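# Stack blue spool on green, rehang frame, release

## Task

Set the blue spool upright and centred on top of the green spool, and return the frame to its rests. Then open the hands and move the arms away.

## Robot and tools

Robots: arm1, arm2 and arm3 are identical Kinova Gen3 arms. Each has seven joints, a right hand with index, middle and ring fingers plus a thumb (four hinges each, sixteen motors in total, none coupled) and a wrist camera. Room cameras are cam_high and cam_low. Wrist cameras are arm1_cam_wrist, arm2_cam_wrist and arm3_cam_wrist.

Frame: one shared scene frame, in metres. The origin is on the floor and +z points up. Feet (base_link) are at: arm1 (1.482, -0.001, 0.765), facing roughly -x. arm2 (-0.740, 1.282, 0.787). arm3 (-0.740, -1.280, 0.796). arm2 and arm3 face in toward the middle. Each foot points along its own +x. A hand reaches about 1.05 m from its joint-1 axis.

Joints (radians, absolute targets):
- joint1_rad (±6.283): spins the arm about its foot; positive is clockwise seen from above; 0 points along the foot's +x.
- joint2_rad (±2.249): shoulder; 0 is upright, positive leans forward.
- joint3_rad (±6.283): upper-arm roll.
- joint4_rad (±2.579): elbow; 0 is straight.
- joint5_rad (±6.283): forearm roll.
- joint6_rad (±2.099): wrist bend.
- joint7_rad (±6.283): hand roll; positive is counter-clockwise seen from behind the hand.
A joint counts as done within 0.01 rad.

Reference posture: joints 1, 3 and 5 at 0, joint 7 at 1.57 and fingers pointing down in front. In it the palm faces left and the thumb is on the far side from the foot.

Hand point axes: +z runs out along straight fingers; +x runs across the palm away from the thumb; +y points out of the palm face, which sits at y = -0.062. Fingertips reach about 0.156 m along z when straight. A rigid camera mast sticks out on the palm side near the wrist and can collide with things.

Hand hinges: each takes a number from -1 to +1, scaled linearly between its two mechanical stops. Moving toward -1 curls the hinge.
- Straight values for each finger: _mcp 0.75, _abd 0.00 (sideways spread), _pip 0.58, _dip 0.70.
- Thumb straight values: hand_thumb_cmc 0.71 (toward -1 swings it in front of the palm), hand_thumb_axl 0.68 (twist), hand_thumb_mcp 0.23, hand_thumb_ipl 0.17.
- Settings, not motions: hand_current_limit (-1 to 1) maps to 0 to 550 mA per motor; the start value is +0.4. hand_speed (-0.96 to 1) sets the share (n+1)/2 of 8.5 rad/s; the start value is -0.6.
- Motors are soft servos. Grip force grows with how far the goal lies past the object's surface.
- Leaving a key out keeps its goal. Sending the position a hinge currently reads relaxes the grip.

move: arguments arm1, arm2, arm3 and cameras. Each arm gets its own object holding "joints", a map from key name to absolute target. Joints are in radians; hand keys use the -1 to 1 scale. An arm's object can also hold "min_time_s" (0.1 to 8 s), the shortest duration for its motions. An arm you omit receives nothing new, and its old targets may still be active. The joints one arm moves start and finish together, and the hand may sweep a wide path on the way. No action runs longer than 15 s. Unknown keys make the call invalid; out-of-range values get it refused. After a refusal or a stop, the remaining move, wait and finished_scene calls in the same reply are skipped. cameras is a list of names or ["all"]. A move with no action returns the full state, all images and the scene number.

wait: seconds from 0 to 10, plus optional cameras. It commands nothing.

zoom_image: camera plus region [x0, y0, x1, y1] in pixels, measured from the top-left. The region is at most 504 by 504 and applies to that camera's latest image.

finished_scene: scene is the current scene's integer number. Calling it is irreversible, so the result must already hold without the robots.

Results:
- The "move" line reports each moved arm as done or gives its worst status.
- joint_status words:
  - done.
  - off_target: resting away from the target, maybe still pushing.
  - time_out: the old target is dropped and the joint holds.
  - not_followed: a collision check held the arm back; it may still try later.
  - limit_stop_at_motor_heat.
  - not commanded: for arms listed "as last shown", with unchanged lines.
- on_its_own: what the robot did without being commanded.
- hand_state gives one word per motor: moving, goal, blocked or overload.
- <motor>_current_ma is in mA; positive pushes toward -1.
- Joint velocities are in rad/s; "within noise" means effectively still.
- Joint torques are in N m, positive toward a larger joint value.
- Flange force is approximate and can read "no reading".
- MOTOR HOT and OVER-TEMPERATURE FAULT warn of heating.

Avoid:
- Pressing hard between two robots, including one hand closing on another hand's fingers. This fails the scene, and nothing in the state reports robot-robot contact.
- Pushing into things. Arms keep pushing after contact. Torque over 104.5 N m (joints 1-4) or 51.3 N m (joints 5-7), or straying more than 5 degrees from the planned path, halts that arm and its hand for 10 s.
- Running a finger motor at 495 mA or more for about 5 s. It then shuts off for 10 s.
- Holding loads or full stretches for long periods, since motors heat up.
- Dropping, throwing or slamming parts, knocking anything off the work area or floorward, and letting go of moving parts. Loose objects may get small random nudges.

The scene keeps running while you think, and the arms hold their last command during that time.

Each tool is called as a command line: name --argument value for each argument, lists and objects as JSON in quotes; but a table of rows of numbers goes row by row, as --pt "numbers of a row", without its own name.

## Session

move --arm1 '{"joints":{"joint1_rad":0.166,"joint2_rad":0.273,"joint3_rad":0,"joint4_rad":1.636,"joint5_rad":0,"joint6_rad":1.233,"joint7_rad":1.571}}' --arm2 '{"joints":{"joint1_rad":0.10,"joint2_rad":0.273,"joint3_rad":0,"joint4_rad":1.636,"joint5_rad":0,"joint6_rad":1.233,"joint7_rad":1.571}}' --arm3 '{"joints":{"joint1_rad":0.128,"joint2_rad":0.273,"joint3_rad":0,"joint4_rad":1.636,"joint5_rad":0,"joint6_rad":1.233,"joint7_rad":1.571}}' --cameras '["all"]'

zoom_image --camera "cam_high" --region '[220, 170, 472, 422]'

zoom_image --camera "cam_high" --region '[220, 0, 340, 120]'

zoom_image --camera "cam_high" --region '[572, 120, 672, 220]'

zoom_image --camera "cam_high" --region '[0, 260, 120, 400]'

zoom_image --camera "cam_low" --region '[170, 180, 440, 400]'

zoom_image --camera "cam_low" --region '[260, 80, 350, 220]'

zoom_image --camera "cam_low" --region '[592, 30, 672, 150]'

Scene clock: 2.10 s.
Joint torques (N m): arm1=[-0.31 -13.43 -0.92 -7.74 0.02 -0.07 0.37] | arm2=[0.98 -13.37 -0.68 -9.31 -0.39 0.14 0.24] | arm3=[1.22 -14.23 0.86 -8.24 -0.65 -0.17 0.35]
Motor temperatures (°C): arm1=[26 25 28 28 33 38 34] | arm2=[31 26 28 28 35 38 41] | arm3=[29 34 24 25 33 39 32]
Flange force (N): arm1=[-1.6 -0.4 0.0] | arm2=[4.0 2.3 3.3] | arm3=[-1.4 4.0 0.5]
move: arm1 done; arm2 done; arm3 done
Joint velocities: within noise
arm1.joint_positions: joint1_rad=+0.166 joint2_rad=+0.273 joint3_rad=+0.000 joint4_rad=+1.636 joint5_rad=+0.000 joint6_rad=+1.233 joint7_rad=+1.571 hand_index_mcp=+0.753 hand_index_abd=+0.000 hand_index_pip=+0.577 hand_index_dip=+0.696 hand_middle_mcp=+0.753 hand_middle_abd=+0.000 hand_middle_pip=+0.577 hand_middle_dip=+0.696 hand_ring_mcp=+0.753 hand_ring_abd=+0.000 hand_ring_pip=+0.577 hand_ring_dip=+0.696 hand_thumb_cmc=+0.714 hand_thumb_axl=+0.677 hand_thumb_mcp=+0.224 hand_thumb_ipl=+0.168 hand_current_limit=+0.400 hand_speed=-0.600
arm1.joint_status: all done
arm1.hand_state: goal,goal,goal,goal,goal,goal,goal,goal,goal,goal,goal,goal,goal,goal,goal,goal
arm1.index_mcp_current_ma: -3
arm1.index_abd_current_ma: 0
arm1.index_pip_current_ma: 2
arm1.index_dip_current_ma: 0
arm1.middle_mcp_current_ma: -3
arm1.middle_abd_current_ma: 0
arm1.middle_pip_current_ma: 2
arm1.middle_dip_current_ma: 0
arm1.ring_mcp_current_ma: -3
arm1.ring_abd_current_ma: 0
arm1.ring_pip_current_ma: 2
arm1.ring_dip_current_ma: 0
arm1.thumb_cmc_current_ma: 1
arm1.thumb_axl_current_ma: -3
arm1.thumb_mcp_current_ma: -10
arm1.thumb_ipl_current_ma: -1
arm1.hand_goal_index_mcp: 0.754
arm1.hand_goal_index_abd: 0.000
arm1.hand_goal_index_pip: 0.576
arm1.hand_goal_index_dip: 0.696
arm1.hand_goal_middle_mcp: 0.754
arm1.hand_goal_middle_abd: 0.000
arm1.hand_goal_middle_pip: 0.576
arm1.hand_goal_middle_dip: 0.696
arm1.hand_goal_ring_mcp: 0.754
arm1.hand_goal_ring_abd: 0.000
arm1.hand_goal_ring_pip: 0.576
arm1.hand_goal_ring_dip: 0.696
arm1.hand_goal_thumb_cmc: 0.714
arm1.hand_goal_thumb_axl: 0.678
arm1.hand_goal_thumb_mcp: 0.226
arm1.hand_goal_thumb_ipl: 0.168
arm1.hand: x=+1.0464 y=-0.0089 z=+1.0513 quat_wxyz=(+0.000, +0.998, -0.060, -0.002) (m; scene frame)
arm2.joint_positions: joint1_rad=+0.100 joint2_rad=+0.273 joint3_rad=+0.000 joint4_rad=+1.636 joint5_rad=+0.000 joint6_rad=+1.233 joint7_rad=+1.571 hand_index_mcp=+0.753 hand_index_abd=+0.000 hand_index_pip=+0.577 hand_index_dip=+0.696 hand_middle_mcp=+0.753 hand_middle_abd=+0.000 hand_middle_pip=+0.577 hand_middle_dip=+0.696 hand_ring_mcp=+0.753 hand_ring_abd=+0.000 hand_ring_pip=+0.577 hand_ring_dip=+0.696 hand_thumb_cmc=+0.714 hand_thumb_axl=+0.677 hand_thumb_mcp=+0.224 hand_thumb_ipl=+0.168 hand_current_limit=+0.400 hand_speed=-0.600
arm2.joint_status: all done
arm2.hand_state: goal,goal,goal,goal,goal,goal,goal,goal,goal,goal,goal,goal,goal,goal,goal,goal
arm2.index_mcp_current_ma: -2
arm2.index_abd_current_ma: 0
arm2.index_pip_current_ma: 1
arm2.index_dip_current_ma: 0
arm2.middle_mcp_current_ma: -2
arm2.middle_abd_current_ma: 0
arm2.middle_pip_current_ma: 1
arm2.middle_dip_current_ma: 0
arm2.ring_mcp_current_ma: -2
arm2.ring_abd_current_ma: 0
arm2.ring_pip_current_ma: 1
arm2.ring_dip_current_ma: 0
arm2.thumb_cmc_current_ma: 0
arm2.thumb_axl_current_ma: -2
arm2.thumb_mcp_current_ma: -7
arm2.thumb_ipl_current_ma: -1
arm2.hand_goal_index_mcp: 0.754
arm2.hand_goal_index_abd: 0.000
arm2.hand_goal_index_pip: 0.576
arm2.hand_goal_index_dip: 0.696
arm2.hand_goal_middle_mcp: 0.754
arm2.hand_goal_middle_abd: 0.000
arm2.hand_goal_middle_pip: 0.576
arm2.hand_goal_middle_dip: 0.696
arm2.hand_goal_ring_mcp: 0.754
arm2.hand_goal_ring_abd: 0.000
arm2.hand_goal_ring_pip: 0.576
arm2.hand_goal_ring_dip: 0.696
arm2.hand_goal_thumb_cmc: 0.714
arm2.hand_goal_thumb_axl: 0.678
arm2.hand_goal_thumb_mcp: 0.226
arm2.hand_goal_thumb_ipl: 0.168
arm2.hand: x=-0.5148 y=+0.9076 z=+1.0712 quat_wxyz=(+0.000, +0.551, +0.834, +0.000) (m; scene frame)
arm3.joint_positions: joint1_rad=+0.128 joint2_rad=+0.273 joint3_rad=+0.000 joint4_rad=+1.636 joint5_rad=+0.000 joint6_rad=+1.233 joint7_rad=+1.571 hand_index_mcp=+0.753 hand_index_abd=+0.000 hand_index_pip=+0.577 hand_index_dip=+0.696 hand_middle_mcp=+0.753 hand_middle_abd=+0.000 hand_middle_pip=+0.577 hand_middle_dip=+0.696 hand_ring_mcp=+0.753 hand_ring_abd=+0.000 hand_ring_pip=+0.577 hand_ring_dip=+0.696 hand_thumb_cmc=+0.714 hand_thumb_axl=+0.677 hand_thumb_mcp=+0.224 hand_thumb_ipl=+0.168 hand_current_limit=+0.400 hand_speed=-0.600
arm3.joint_status: all done
arm3.hand_state: goal,goal,goal,goal,goal,goal,goal,goal,goal,goal,goal,goal,goal,goal,goal,goal
arm3.index_mcp_current_ma: -1
arm3.index_abd_current_ma: 0
arm3.index_pip_current_ma: 1
arm3.index_dip_current_ma: 0
arm3.middle_mcp_current_ma: -1
arm3.middle_abd_current_ma: 0
arm3.middle_pip_current_ma: 1
arm3.middle_dip_current_ma: 0
arm3.ring_mcp_current_ma: -1
arm3.ring_abd_current_ma: 0
arm3.ring_pip_current_ma: 1
arm3.ring_dip_current_ma: 0
arm3.thumb_cmc_current_ma: 0
arm3.thumb_axl_current_ma: -1
arm3.thumb_mcp_current_ma: -4
arm3.thumb_ipl_current_ma: 0
arm3.hand_goal_index_mcp: 0.754
arm3.hand_goal_index_abd: 0.000
arm3.hand_goal_index_pip: 0.576
arm3.hand_goal_index_dip: 0.696
arm3.hand_goal_middle_mcp: 0.754
arm3.hand_goal_middle_abd: 0.000
arm3.hand_goal_middle_pip: 0.576
arm3.hand_goal_middle_dip: 0.696
arm3.hand_goal_ring_mcp: 0.754
arm3.hand_goal_ring_abd: 0.000
arm3.hand_goal_ring_pip: 0.576
arm3.hand_goal_ring_dip: 0.696
arm3.hand_goal_thumb_cmc: 0.714
arm3.hand_goal_thumb_axl: 0.678
arm3.hand_goal_thumb_mcp: 0.226
arm3.hand_goal_thumb_ipl: 0.168
arm3.hand: x=-0.5273 y=-0.8985 z=+1.0805 quat_wxyz=(-0.001, -0.447, +0.895, +0.002) (m; scene frame)
pictures: arm1_cam_wrist, arm2_cam_wrist, arm3_cam_wrist, cam_high, cam_low
Images, in order (width x height): arm1_cam_wrist 672x504, arm2_cam_wrist 672x504, arm3_cam_wrist 672x504, cam_high 672x504, cam_low 672x504.

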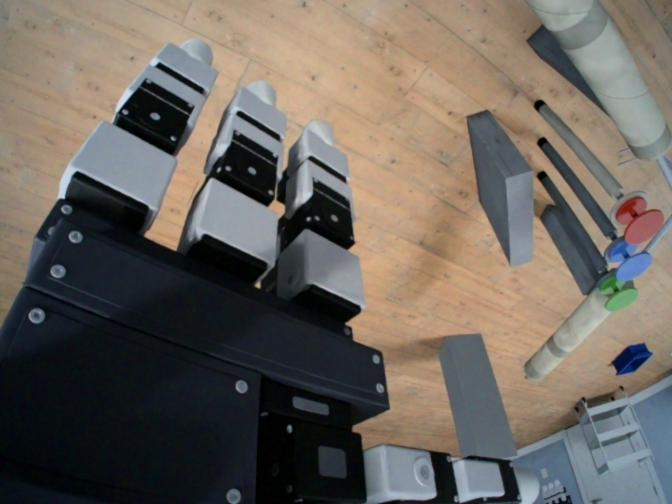

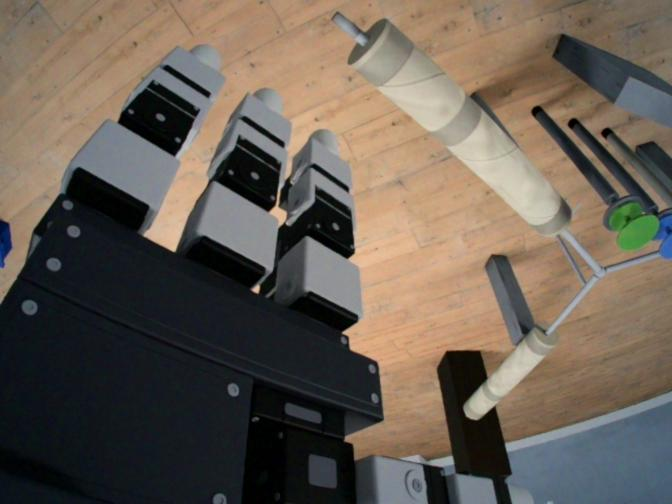

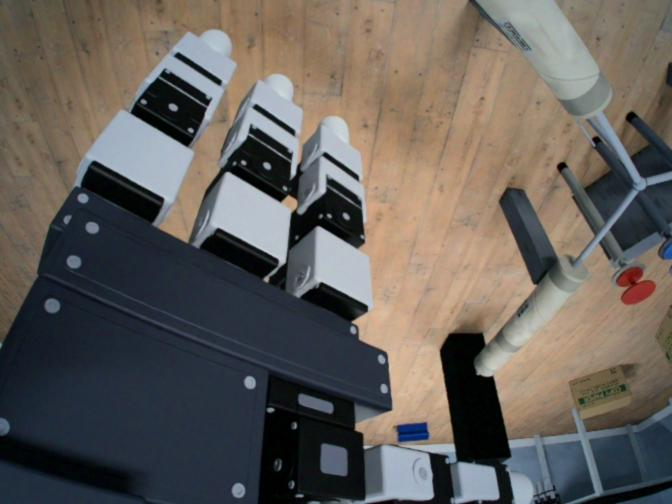

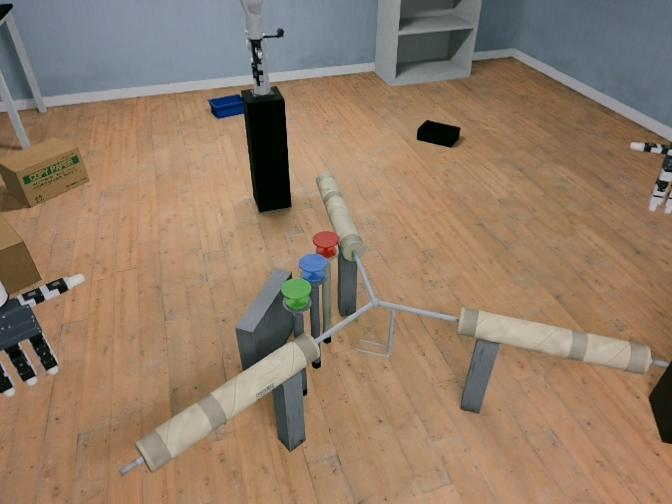

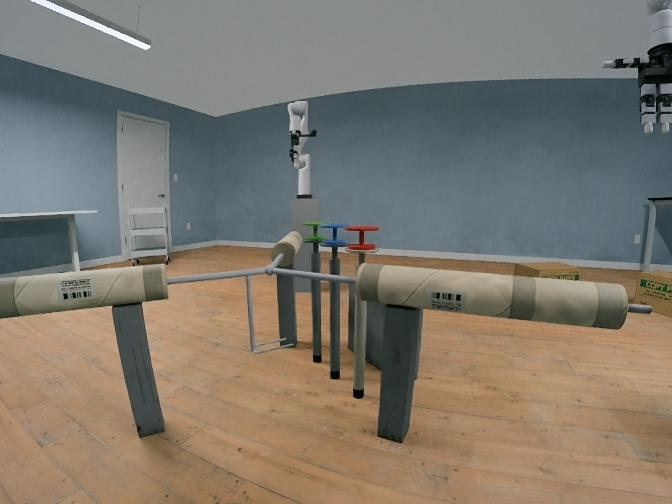

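Scaled by 2.000 from the camera's 672x504 image, which has a finer 960x720 frame.

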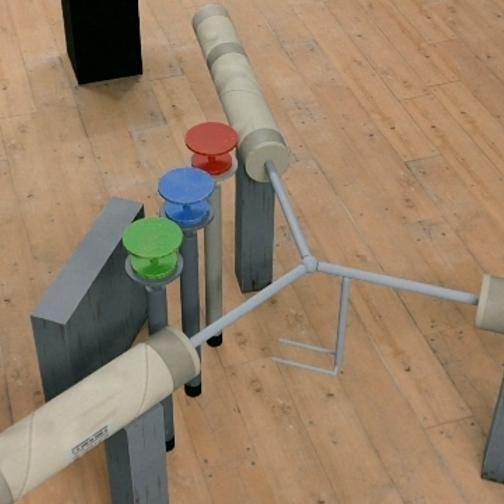

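Scaled by 4.200 from the camera's 672x504 image, which has a finer 960x720 frame.

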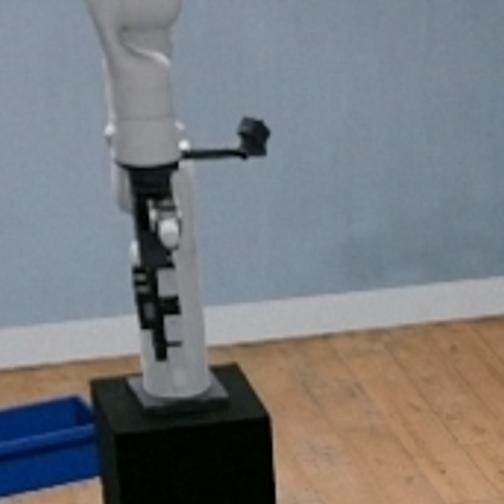

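Scaled by 5.040 from the camera's 672x504 image, which has a finer 960x720 frame.

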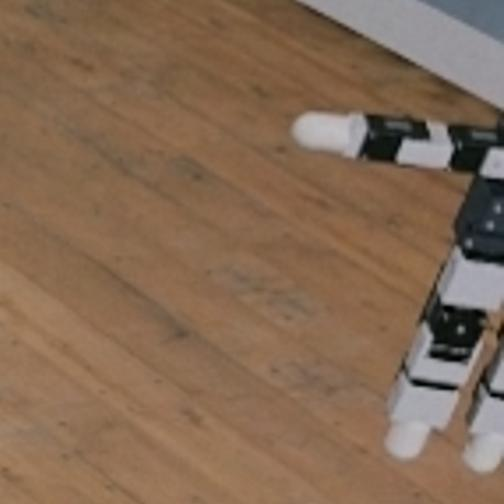

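Scaled by 3.600 from the camera's 672x504 image, which has a finer 960x720 frame.

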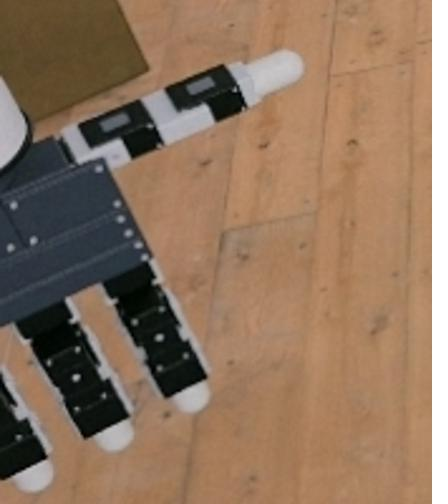

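Scaled by 1.867 from the camera's 672x504 image, which has a finer 960x720 frame.

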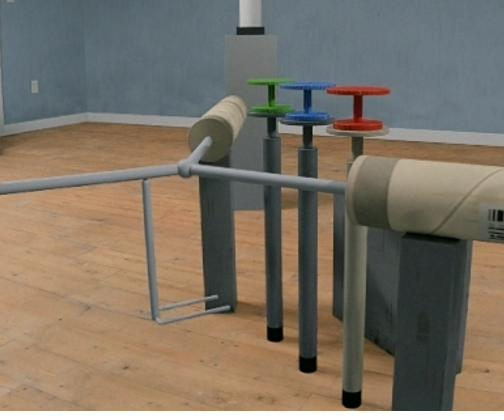

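Scaled by 3.600 from the camera's 672x504 image, which has a finer 960x720 frame.

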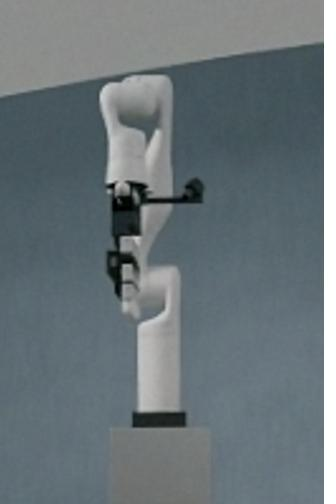

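Scaled by 4.200 from the camera's 672x504 image, which has a finer 960x720 frame.

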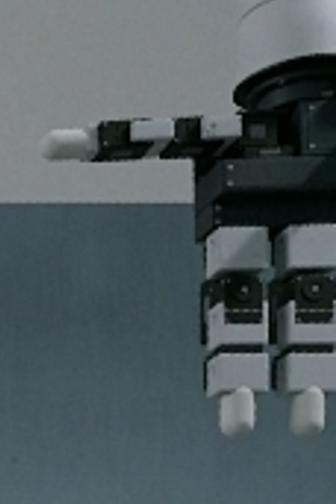

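move --arm1 '{"joints":{"joint1_rad":-0.083,"joint2_rad":1.194,"joint3_rad":0,"joint4_rad":1.3172,"joint5_rad":0,"joint6_rad":0.2809,"joint7_rad":1.363},"min_time_s":3}' --arm2 '{"joints":{"joint1_rad":-0.140,"joint2_rad":1.2888,"joint3_rad":0,"joint4_rad":1.0717,"joint5_rad":0,"joint6_rad":0.7812,"joint7_rad":-1.768},"min_time_s":3}' --arm3 '{"joints":{"joint1_rad":-0.022,"joint2_rad":1.145,"joint3_rad":0,"joint4_rad":2.2536,"joint5_rad":0,"joint6_rad":-0.606,"joint7_rad":1.463},"min_time_s":3}' --cameras '["all"]'

zoom_image --camera "cam_high" --region '[250, 60, 450, 260]'

zoom_image --camera "cam_high" --region '[60, 260, 340, 504]'

zoom_image --camera "cam_high" --region '[440, 200, 672, 400]'

zoom_image --camera "cam_low" --region '[472, 150, 672, 350]'

Scene clock: 432.33 s.
Joint torques (N m): arm1=[-0.24 -24.39 -0.6 -5.75 0.07 -1.08 0.32] | arm2=[0.95 -24.39 -0.36 -7.32 -0.31 0.17 0.19] | arm3=[1.3 -17.52 1.12 0.94 -0.59 -1.11 0.31]
Motor temperatures (°C): arm1=[26 26 28 28 32 38 34] | arm2=[31 27 28 28 34 38 41] | arm3=[29 35 24 25 33 39 31]
Flange force (N): arm1=[-1.2 1.1 2.0] | arm2=[-9.0 -0.5 -2.1] | arm3=[1.5 3.1 1.1]
move: arm1 done; arm2 done; arm3 done
Joint velocities: within noise
arm1.joint_positions: joint1_rad=-0.083 joint2_rad=+1.194 joint3_rad=+0.000 joint4_rad=+1.317 joint5_rad=+0.000 joint6_rad=+0.281 joint7_rad=+1.363 hand_index_mcp=+0.753 hand_index_abd=+0.000 hand_index_pip=+0.577 hand_index_dip=+0.696 hand_middle_mcp=+0.753 hand_middle_abd=+0.000 hand_middle_pip=+0.577 hand_middle_dip=+0.696 hand_ring_mcp=+0.753 hand_ring_abd=+0.000 hand_ring_pip=+0.577 hand_ring_dip=+0.696 hand_thumb_cmc=+0.714 hand_thumb_axl=+0.677 hand_thumb_mcp=+0.224 hand_thumb_ipl=+0.168 hand_current_limit=+0.400 hand_speed=-0.600
arm1.joint_status: all done
arm1.hand_state: goal,goal,goal,goal,goal,goal,goal,goal,goal,goal,goal,goal,goal,goal,goal,goal
arm1.index_mcp_current_ma: -3
arm1.index_abd_current_ma: 0
arm1.index_pip_current_ma: 2
arm1.index_dip_current_ma: 0
arm1.middle_mcp_current_ma: -3
arm1.middle_abd_current_ma: 0
arm1.middle_pip_current_ma: 2
arm1.middle_dip_current_ma: 0
arm1.ring_mcp_current_ma: -3
arm1.ring_abd_current_ma: 0
arm1.ring_pip_current_ma: 2
arm1.ring_dip_current_ma: 0
arm1.thumb_cmc_current_ma: 1
arm1.thumb_axl_current_ma: -3
arm1.thumb_mcp_current_ma: -10
arm1.thumb_ipl_current_ma: -1
arm1.hand_goal_index_mcp: 0.754
arm1.hand_goal_index_abd: 0.000
arm1.hand_goal_index_pip: 0.576
arm1.hand_goal_index_dip: 0.696
arm1.hand_goal_middle_mcp: 0.754
arm1.hand_goal_middle_abd: 0.000
arm1.hand_goal_middle_pip: 0.576
arm1.hand_goal_middle_dip: 0.696
arm1.hand_goal_ring_mcp: 0.754
arm1.hand_goal_ring_abd: 0.000
arm1.hand_goal_ring_pip: 0.576
arm1.hand_goal_ring_dip: 0.696
arm1.hand_goal_thumb_cmc: 0.714
arm1.hand_goal_thumb_axl: 0.678
arm1.hand_goal_thumb_mcp: 0.226
arm1.hand_goal_thumb_ipl: 0.168
arm1.hand: x=+0.7770 y=-0.1466 z=+0.6845 quat_wxyz=(+0.029, +0.984, -0.039, -0.174) (m; scene frame)
arm2.joint_positions: joint1_rad=-0.140 joint2_rad=+1.289 joint3_rad=+0.000 joint4_rad=+1.072 joint5_rad=+0.000 joint6_rad=+0.781 joint7_rad=-1.768 hand_index_mcp=+0.753 hand_index_abd=+0.000 hand_index_pip=+0.577 hand_index_dip=+0.696 hand_middle_mcp=+0.753 hand_middle_abd=+0.000 hand_middle_pip=+0.577 hand_middle_dip=+0.696 hand_ring_mcp=+0.753 hand_ring_abd=+0.000 hand_ring_pip=+0.577 hand_ring_dip=+0.696 hand_thumb_cmc=+0.714 hand_thumb_axl=+0.677 hand_thumb_mcp=+0.224 hand_thumb_ipl=+0.168 hand_current_limit=+0.400 hand_speed=-0.600
arm2.joint_status: all done
arm2.hand_state: goal,goal,goal,goal,goal,goal,goal,goal,goal,goal,goal,goal,goal,goal,goal,goal
arm2.index_mcp_current_ma: -2
arm2.index_abd_current_ma: 0
arm2.index_pip_current_ma: 1
arm2.index_dip_current_ma: 0
arm2.middle_mcp_current_ma: -2
arm2.middle_abd_current_ma: 0
arm2.middle_pip_current_ma: 1
arm2.middle_dip_current_ma: 0
arm2.ring_mcp_current_ma: -2
arm2.ring_abd_current_ma: 0
arm2.ring_pip_current_ma: 1
arm2.ring_dip_current_ma: 0
arm2.thumb_cmc_current_ma: 0
arm2.thumb_axl_current_ma: -2
arm2.thumb_mcp_current_ma: -7
arm2.thumb_ipl_current_ma: -1
arm2.hand_goal_index_mcp: 0.754
arm2.hand_goal_index_abd: 0.000
arm2.hand_goal_index_pip: 0.576
arm2.hand_goal_index_dip: 0.696
arm2.hand_goal_middle_mcp: 0.754
arm2.hand_goal_middle_abd: 0.000
arm2.hand_goal_middle_pip: 0.576
arm2.hand_goal_middle_dip: 0.696
arm2.hand_goal_ring_mcp: 0.754
arm2.hand_goal_ring_abd: 0.000
arm2.hand_goal_ring_pip: 0.576
arm2.hand_goal_ring_dip: 0.696
arm2.hand_goal_thumb_cmc: 0.714
arm2.hand_goal_thumb_axl: 0.678
arm2.hand_goal_thumb_mcp: 0.226
arm2.hand_goal_thumb_ipl: 0.168
arm2.hand: x=-0.4711 y=+0.7506 z=+0.6640 quat_wxyz=(+0.000, +0.846, -0.533, +0.000) (m; scene frame)
arm3.joint_positions: joint1_rad=-0.022 joint2_rad=+1.145 joint3_rad=+0.000 joint4_rad=+2.254 joint5_rad=+0.000 joint6_rad=-0.606 joint7_rad=+1.463 hand_index_mcp=+0.753 hand_index_abd=+0.000 hand_index_pip=+0.577 hand_index_dip=+0.696 hand_middle_mcp=+0.753 hand_middle_abd=+0.000 hand_middle_pip=+0.577 hand_middle_dip=+0.696 hand_ring_mcp=+0.753 hand_ring_abd=+0.000 hand_ring_pip=+0.577 hand_ring_dip=+0.696 hand_thumb_cmc=+0.714 hand_thumb_axl=+0.677 hand_thumb_mcp=+0.224 hand_thumb_ipl=+0.168 hand_current_limit=+0.400 hand_speed=-0.600
arm3.joint_status: all done
arm3.hand_state: goal,goal,goal,goal,goal,goal,goal,goal,goal,goal,goal,goal,goal,goal,goal,goal
arm3.index_mcp_current_ma: -1
arm3.index_abd_current_ma: 0
arm3.index_pip_current_ma: 1
arm3.index_dip_current_ma: 0
arm3.middle_mcp_current_ma: -1
arm3.middle_abd_current_ma: 0
arm3.middle_pip_current_ma: 1
arm3.middle_dip_current_ma: 0
arm3.ring_mcp_current_ma: -1
arm3.ring_abd_current_ma: 0
arm3.ring_pip_current_ma: 1
arm3.ring_dip_current_ma: 0
arm3.thumb_cmc_current_ma: 0
arm3.thumb_axl_current_ma: -1
arm3.thumb_mcp_current_ma: -4
arm3.thumb_ipl_current_ma: 0
arm3.hand_goal_index_mcp: 0.754
arm3.hand_goal_index_abd: 0.000
arm3.hand_goal_index_pip: 0.576
arm3.hand_goal_index_dip: 0.696
arm3.hand_goal_middle_mcp: 0.754
arm3.hand_goal_middle_abd: 0.000
arm3.hand_goal_middle_pip: 0.576
arm3.hand_goal_middle_dip: 0.696
arm3.hand_goal_ring_mcp: 0.754
arm3.hand_goal_ring_abd: 0.000
arm3.hand_goal_ring_pip: 0.576
arm3.hand_goal_ring_dip: 0.696
arm3.hand_goal_thumb_cmc: 0.714
arm3.hand_goal_thumb_axl: 0.678
arm3.hand_goal_thumb_mcp: 0.226
arm3.hand_goal_thumb_ipl: 0.168
arm3.hand: x=-0.5839 y=-0.8685 z=+0.6787 quat_wxyz=(+0.143, -0.458, +0.872, +0.099) (m; scene frame)
pictures: arm1_cam_wrist, arm2_cam_wrist, arm3_cam_wrist, cam_high, cam_low
Images, in order (width x height): arm1_cam_wrist 672x504, arm2_cam_wrist 672x504, arm3_cam_wrist 672x504, cam_high 672x504, cam_low 672x504.

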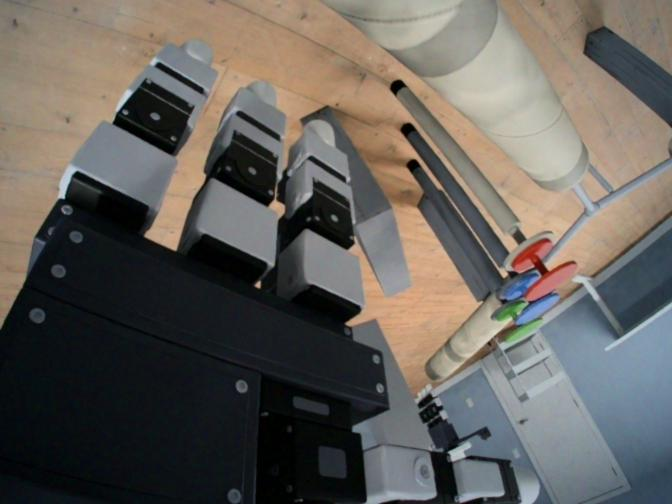

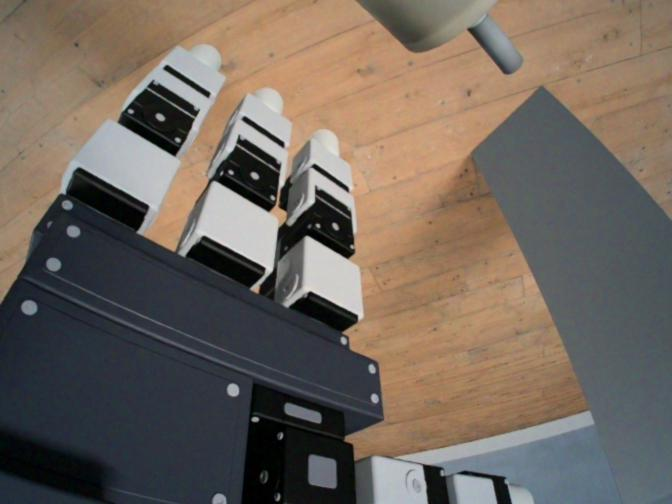

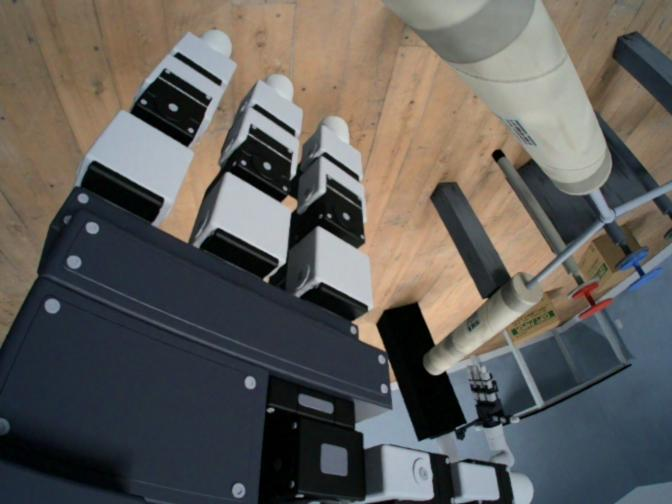

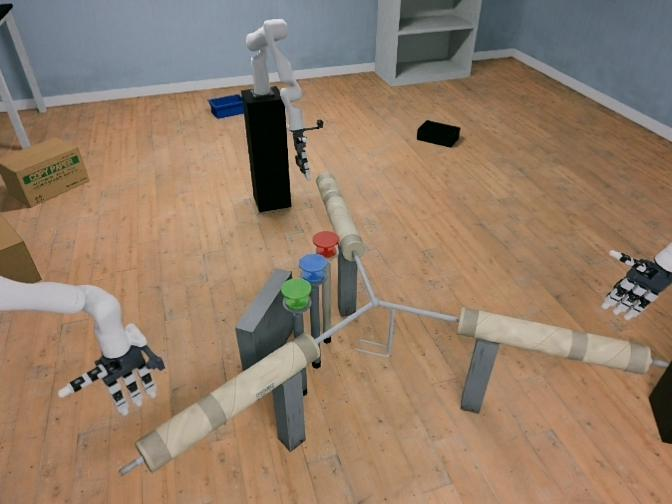

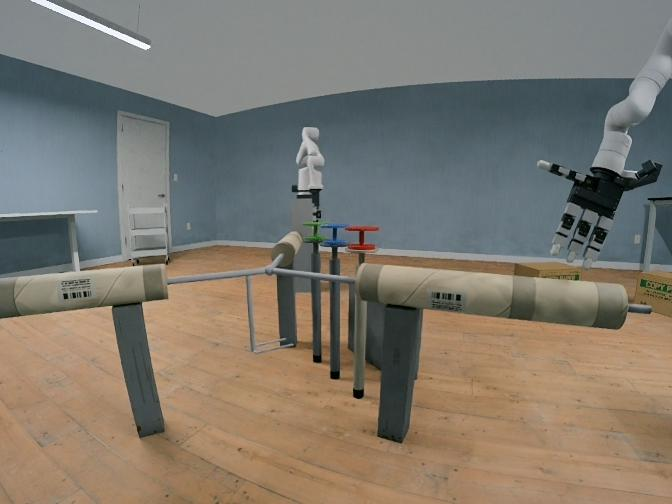

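Scaled by 2.520 from the camera's 672x504 image, which has a finer 960x720 frame.

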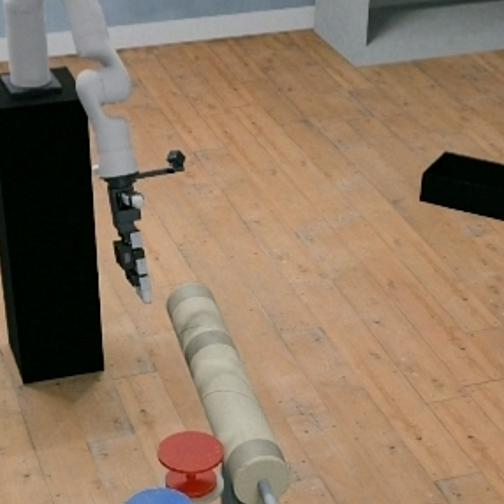

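Scaled by 1.800 from the camera's 672x504 image, which has a finer 960x720 frame.

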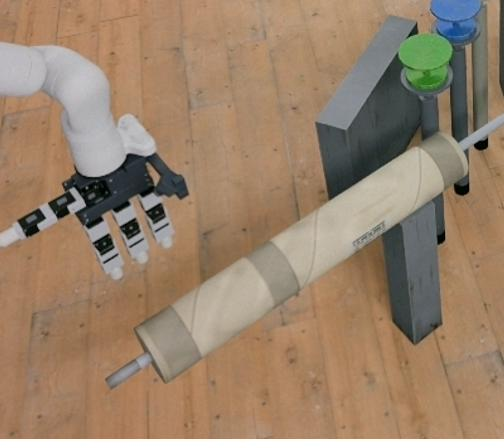

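Scaled by 2.172 from the camera's 672x504 image, which has a finer 960x720 frame.

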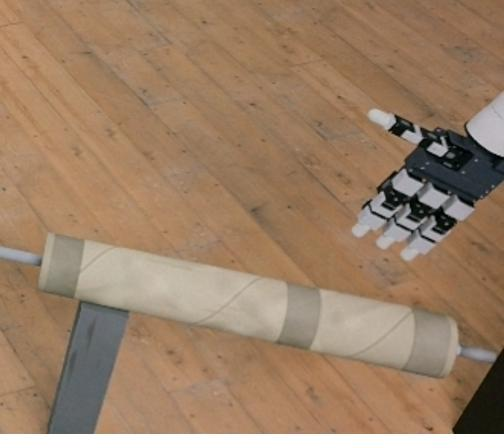

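Scaled by 2.520 from the camera's 672x504 image, which has a finer 960x720 frame.

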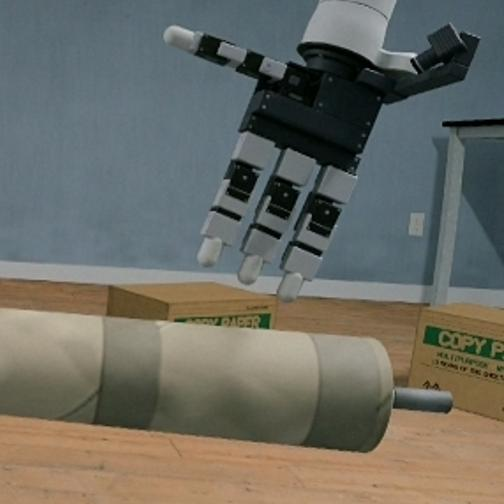

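move --arm1 '{"joints":{"joint1_rad":-0.056,"joint2_rad":1.766,"joint3_rad":0,"joint4_rad":0.614,"joint5_rad":0,"joint6_rad":0.412,"joint7_rad":1.382},"min_time_s":3}' --arm2 '{"joints":{"joint1_rad":-0.119,"joint2_rad":1.7628,"joint3_rad":0,"joint4_rad":0.6327,"joint5_rad":0,"joint6_rad":0.7461,"joint7_rad":-1.757},"min_time_s":3}' --arm3 '{"joints":{"joint1_rad":-0.160,"joint2_rad":1.679,"joint3_rad":0,"joint4_rad":1.8195,"joint5_rad":0,"joint6_rad":-0.706,"joint7_rad":1.3155},"min_time_s":3}' --cameras '["all"]'

zoom_image --camera "cam_high" --region '[250, 60, 450, 260]'

zoom_image --camera "cam_high" --region '[60, 260, 340, 504]'

zoom_image --camera "cam_high" --region '[440, 200, 672, 400]'

zoom_image --camera "cam_low" --region '[472, 150, 672, 350]'

zoom_image --camera "cam_low" --region '[230, 150, 370, 290]'

Scene clock: 628.40 s.
Joint torques (N m): arm1=[-0.28 -26.28 -0.62 -6.66 0.07 -1.04 0.35] | arm2=[0.97 -24.56 -0.31 -7.15 -0.34 0.15 0.23] | arm3=[1.24 -18.29 1.13 1.78 -0.57 -1.14 0.36]
Motor temperatures (°C): arm1=[26 29 28 29 32 38 34] | arm2=[31 29 27 29 34 38 41] | arm3=[29 36 24 25 32 39 31]
Flange force (N): arm1=[-1.8 1.3 3.4] | arm2=[-13.5 0.0 -7.3] | arm3=[1.4 2.3 0.7]
move: arm1 done; arm2 done; arm3 done
Joint velocities: within noise
arm1.joint_positions: joint1_rad=-0.056 joint2_rad=+1.766 joint3_rad=+0.000 joint4_rad=+0.614 joint5_rad=+0.000 joint6_rad=+0.412 joint7_rad=+1.382 hand_index_mcp=+0.753 hand_index_abd=+0.000 hand_index_pip=+0.577 hand_index_dip=+0.696 hand_middle_mcp=+0.753 hand_middle_abd=+0.000 hand_middle_pip=+0.577 hand_middle_dip=+0.696 hand_ring_mcp=+0.753 hand_ring_abd=+0.000 hand_ring_pip=+0.577 hand_ring_dip=+0.696 hand_thumb_cmc=+0.714 hand_thumb_axl=+0.677 hand_thumb_mcp=+0.224 hand_thumb_ipl=+0.168 hand_current_limit=+0.400 hand_speed=-0.600
arm1.joint_status: all done
arm1.hand_state: goal,goal,goal,goal,goal,goal,goal,goal,goal,goal,goal,goal,goal,goal,goal,goal
arm1.index_mcp_current_ma: -3
arm1.index_abd_current_ma: 0
arm1.index_pip_current_ma: 2
arm1.index_dip_current_ma: 0
arm1.middle_mcp_current_ma: -3
arm1.middle_abd_current_ma: 0
arm1.middle_pip_current_ma: 2
arm1.middle_dip_current_ma: 0
arm1.ring_mcp_current_ma: -3
arm1.ring_abd_current_ma: 0
arm1.ring_pip_current_ma: 2
arm1.ring_dip_current_ma: 0
arm1.thumb_cmc_current_ma: 1
arm1.thumb_axl_current_ma: -3
arm1.thumb_mcp_current_ma: -10
arm1.thumb_ipl_current_ma: -1
arm1.hand_goal_index_mcp: 0.754
arm1.hand_goal_index_abd: 0.000
arm1.hand_goal_index_pip: 0.576
arm1.hand_goal_index_dip: 0.696
arm1.hand_goal_middle_mcp: 0.754
arm1.hand_goal_middle_abd: 0.000
arm1.hand_goal_middle_pip: 0.576
arm1.hand_goal_middle_dip: 0.696
arm1.hand_goal_ring_mcp: 0.754
arm1.hand_goal_ring_abd: 0.000
arm1.hand_goal_ring_pip: 0.576
arm1.hand_goal_ring_dip: 0.696
arm1.hand_goal_thumb_cmc: 0.714
arm1.hand_goal_thumb_axl: 0.678
arm1.hand_goal_thumb_mcp: 0.226
arm1.hand_goal_thumb_ipl: 0.168
arm1.hand: x=+0.7209 y=-0.1336 z=+0.4742 quat_wxyz=(+0.026, +0.983, -0.043, -0.174) (m; scene frame)
arm2.joint_positions: joint1_rad=-0.119 joint2_rad=+1.763 joint3_rad=+0.000 joint4_rad=+0.633 joint5_rad=+0.000 joint6_rad=+0.746 joint7_rad=-1.757 hand_index_mcp=+0.753 hand_index_abd=+0.000 hand_index_pip=+0.577 hand_index_dip=+0.696 hand_middle_mcp=+0.753 hand_middle_abd=+0.000 hand_middle_pip=+0.577 hand_middle_dip=+0.696 hand_ring_mcp=+0.753 hand_ring_abd=+0.000 hand_ring_pip=+0.577 hand_ring_dip=+0.696 hand_thumb_cmc=+0.714 hand_thumb_axl=+0.677 hand_thumb_mcp=+0.224 hand_thumb_ipl=+0.168 hand_current_limit=+0.400 hand_speed=-0.600
arm2.joint_status: all done
arm2.hand_state: goal,goal,goal,goal,goal,goal,goal,goal,goal,goal,goal,goal,goal,goal,goal,goal
arm2.index_mcp_current_ma: -2
arm2.index_abd_current_ma: 0
arm2.index_pip_current_ma: 1
arm2.index_dip_current_ma: 0
arm2.middle_mcp_current_ma: -2
arm2.middle_abd_current_ma: 0
arm2.middle_pip_current_ma: 1
arm2.middle_dip_current_ma: 0
arm2.ring_mcp_current_ma: -2
arm2.ring_abd_current_ma: 0
arm2.ring_pip_current_ma: 1
arm2.ring_dip_current_ma: 0
arm2.thumb_cmc_current_ma: 0
arm2.thumb_axl_current_ma: -2
arm2.thumb_mcp_current_ma: -7
arm2.thumb_ipl_current_ma: -1
arm2.hand_goal_index_mcp: 0.754
arm2.hand_goal_index_abd: 0.000
arm2.hand_goal_index_pip: 0.576
arm2.hand_goal_index_dip: 0.696
arm2.hand_goal_middle_mcp: 0.754
arm2.hand_goal_middle_abd: 0.000
arm2.hand_goal_middle_pip: 0.576
arm2.hand_goal_middle_dip: 0.696
arm2.hand_goal_ring_mcp: 0.754
arm2.hand_goal_ring_abd: 0.000
arm2.hand_goal_ring_pip: 0.576
arm2.hand_goal_ring_dip: 0.696
arm2.hand_goal_thumb_cmc: 0.714
arm2.hand_goal_thumb_axl: 0.678
arm2.hand_goal_thumb_mcp: 0.226
arm2.hand_goal_thumb_ipl: 0.168
arm2.hand: x=-0.4816 y=+0.7435 z=+0.4590 quat_wxyz=(+0.000, +0.843, -0.538, +0.000) (m; scene frame)
arm3.joint_positions: joint1_rad=-0.160 joint2_rad=+1.679 joint3_rad=+0.000 joint4_rad=+1.820 joint5_rad=+0.000 joint6_rad=-0.706 joint7_rad=+1.316 hand_index_mcp=+0.753 hand_index_abd=+0.000 hand_index_pip=+0.577 hand_index_dip=+0.696 hand_middle_mcp=+0.753 hand_middle_abd=+0.000 hand_middle_pip=+0.577 hand_middle_dip=+0.696 hand_ring_mcp=+0.753 hand_ring_abd=+0.000 hand_ring_pip=+0.577 hand_ring_dip=+0.696 hand_thumb_cmc=+0.714 hand_thumb_axl=+0.677 hand_thumb_mcp=+0.224 hand_thumb_ipl=+0.168 hand_current_limit=+0.400 hand_speed=-0.600
arm3.joint_status: all done
arm3.hand_state: goal,goal,goal,goal,goal,goal,goal,goal,goal,goal,goal,goal,goal,goal,goal,goal
arm3.index_mcp_current_ma: -1
arm3.index_abd_current_ma: 0
arm3.index_pip_current_ma: 1
arm3.index_dip_current_ma: 0
arm3.middle_mcp_current_ma: -1
arm3.middle_abd_current_ma: 0
arm3.middle_pip_current_ma: 1
arm3.middle_dip_current_ma: 0
arm3.ring_mcp_current_ma: -1
arm3.ring_abd_current_ma: 0
arm3.ring_pip_current_ma: 1
arm3.ring_dip_current_ma: 0
arm3.thumb_cmc_current_ma: 0
arm3.thumb_axl_current_ma: -1
arm3.thumb_mcp_current_ma: -4
arm3.thumb_ipl_current_ma: 0
arm3.hand_goal_index_mcp: 0.754
arm3.hand_goal_index_abd: 0.000
arm3.hand_goal_index_pip: 0.576
arm3.hand_goal_index_dip: 0.696
arm3.hand_goal_middle_mcp: 0.754
arm3.hand_goal_middle_abd: 0.000
arm3.hand_goal_middle_pip: 0.576
arm3.hand_goal_middle_dip: 0.696
arm3.hand_goal_ring_mcp: 0.754
arm3.hand_goal_ring_abd: 0.000
arm3.hand_goal_ring_pip: 0.576
arm3.hand_goal_ring_dip: 0.696
arm3.hand_goal_thumb_cmc: 0.714
arm3.hand_goal_thumb_axl: 0.678
arm3.hand_goal_thumb_mcp: 0.226
arm3.hand_goal_thumb_ipl: 0.168
arm3.hand: x=-0.6319 y=-0.8371 z=+0.4732 quat_wxyz=(+0.128, -0.454, +0.874, +0.118) (m; scene frame)
pictures: arm1_cam_wrist, arm2_cam_wrist, arm3_cam_wrist, cam_high, cam_low
Images, in order (width x height): arm1_cam_wrist 672x504, arm2_cam_wrist 672x504, arm3_cam_wrist 672x504, cam_high 672x504, cam_low 672x504.

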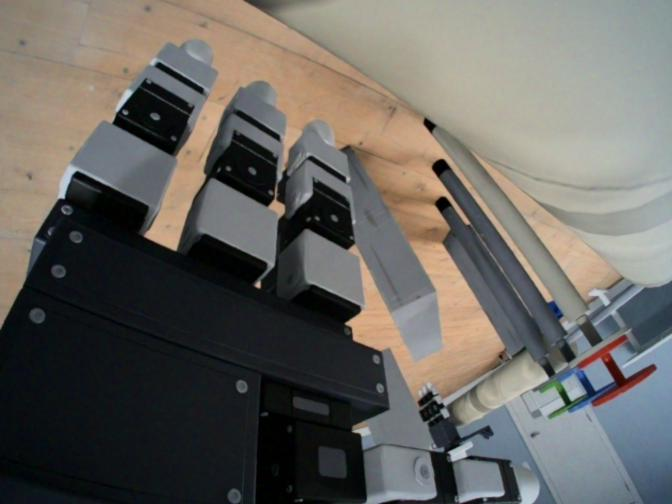

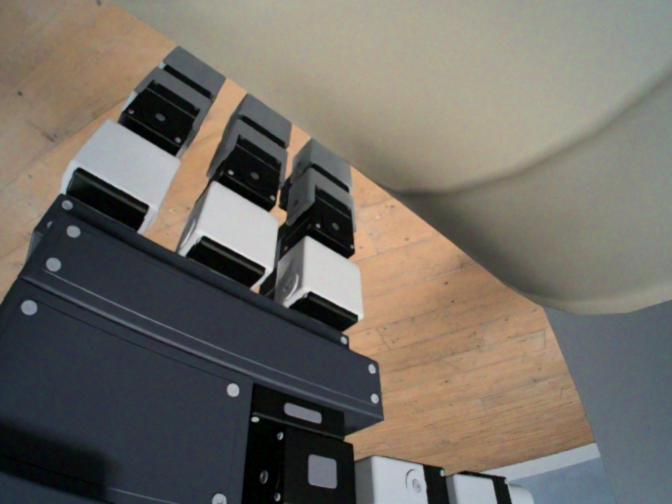

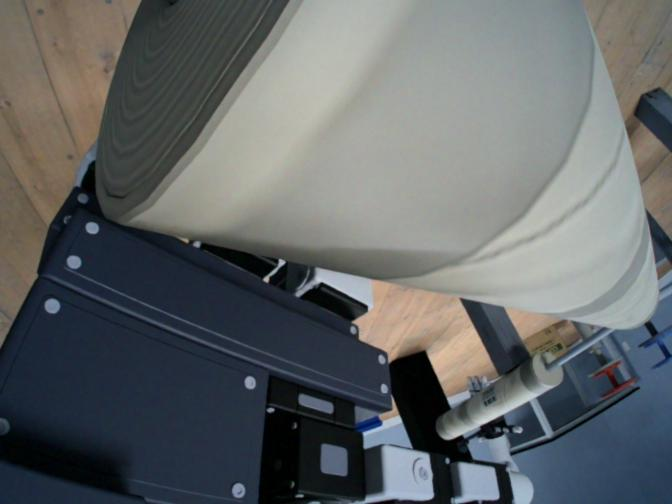

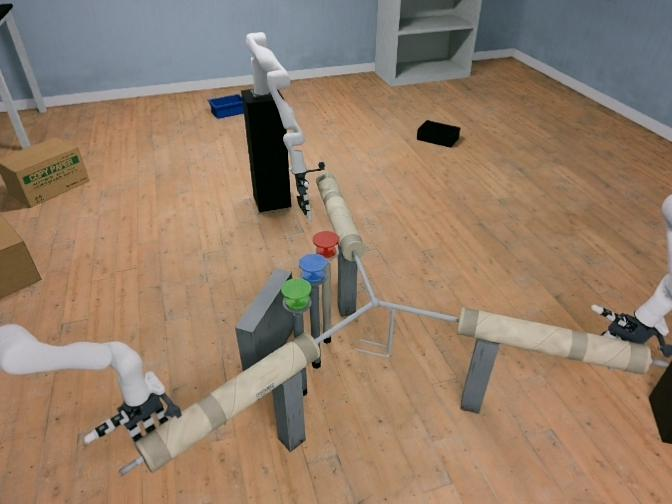

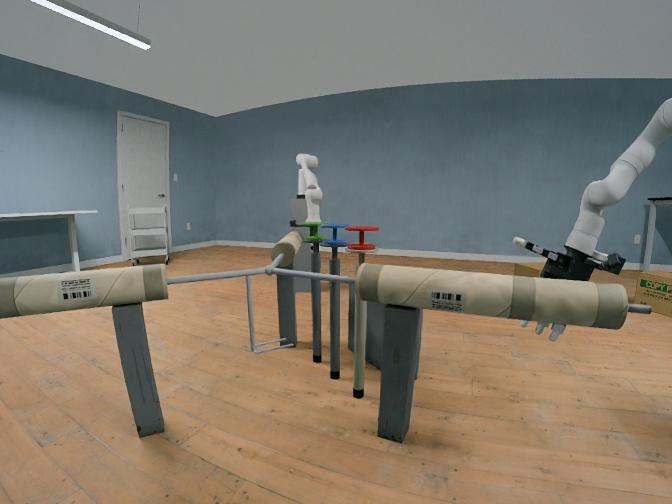

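Scaled by 2.520 from the camera's 672x504 image, which has a finer 960x720 frame.

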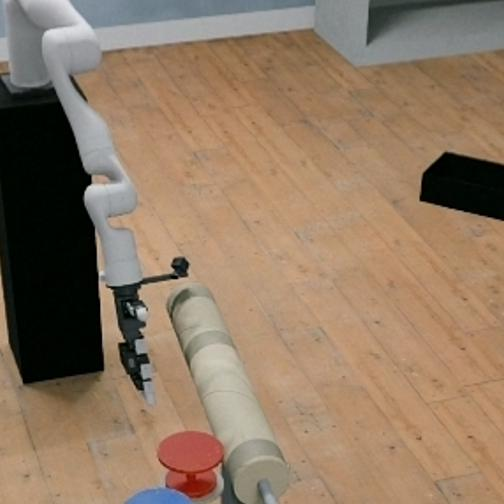

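Scaled by 1.800 from the camera's 672x504 image, which has a finer 960x720 frame.

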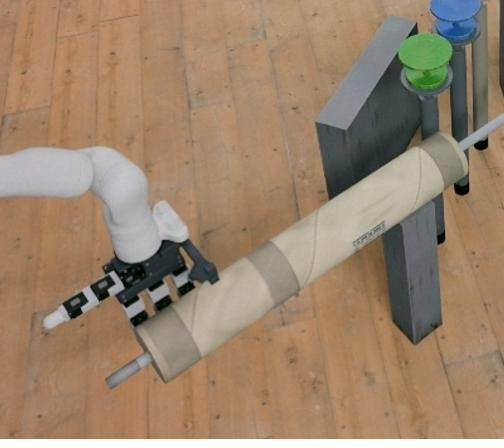

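Scaled by 2.172 from the camera's 672x504 image, which has a finer 960x720 frame.

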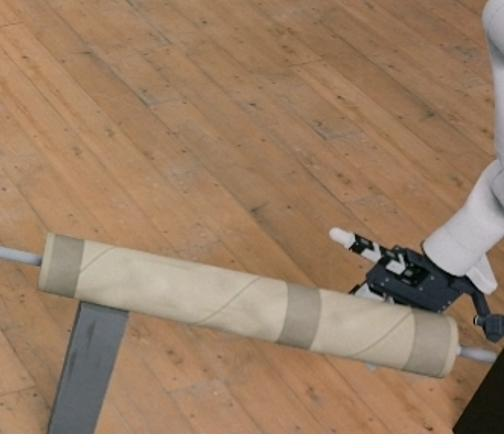

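Scaled by 2.520 from the camera's 672x504 image, which has a finer 960x720 frame.

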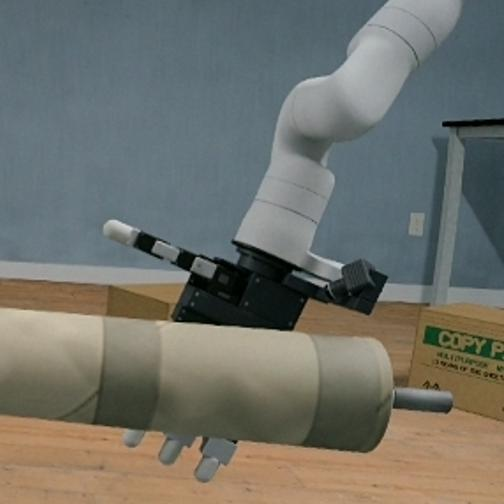

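Scaled by 3.600 from the camera's 672x504 image, which has a finer 960x720 frame.

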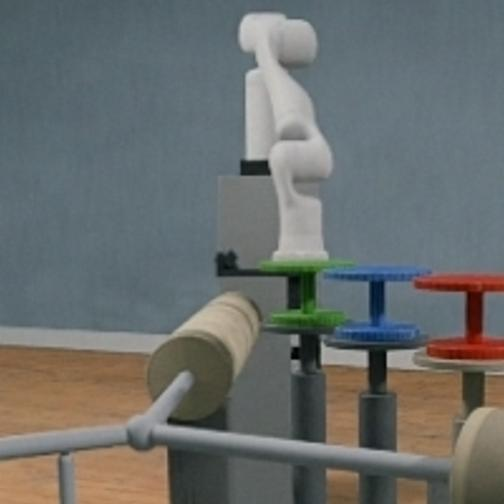

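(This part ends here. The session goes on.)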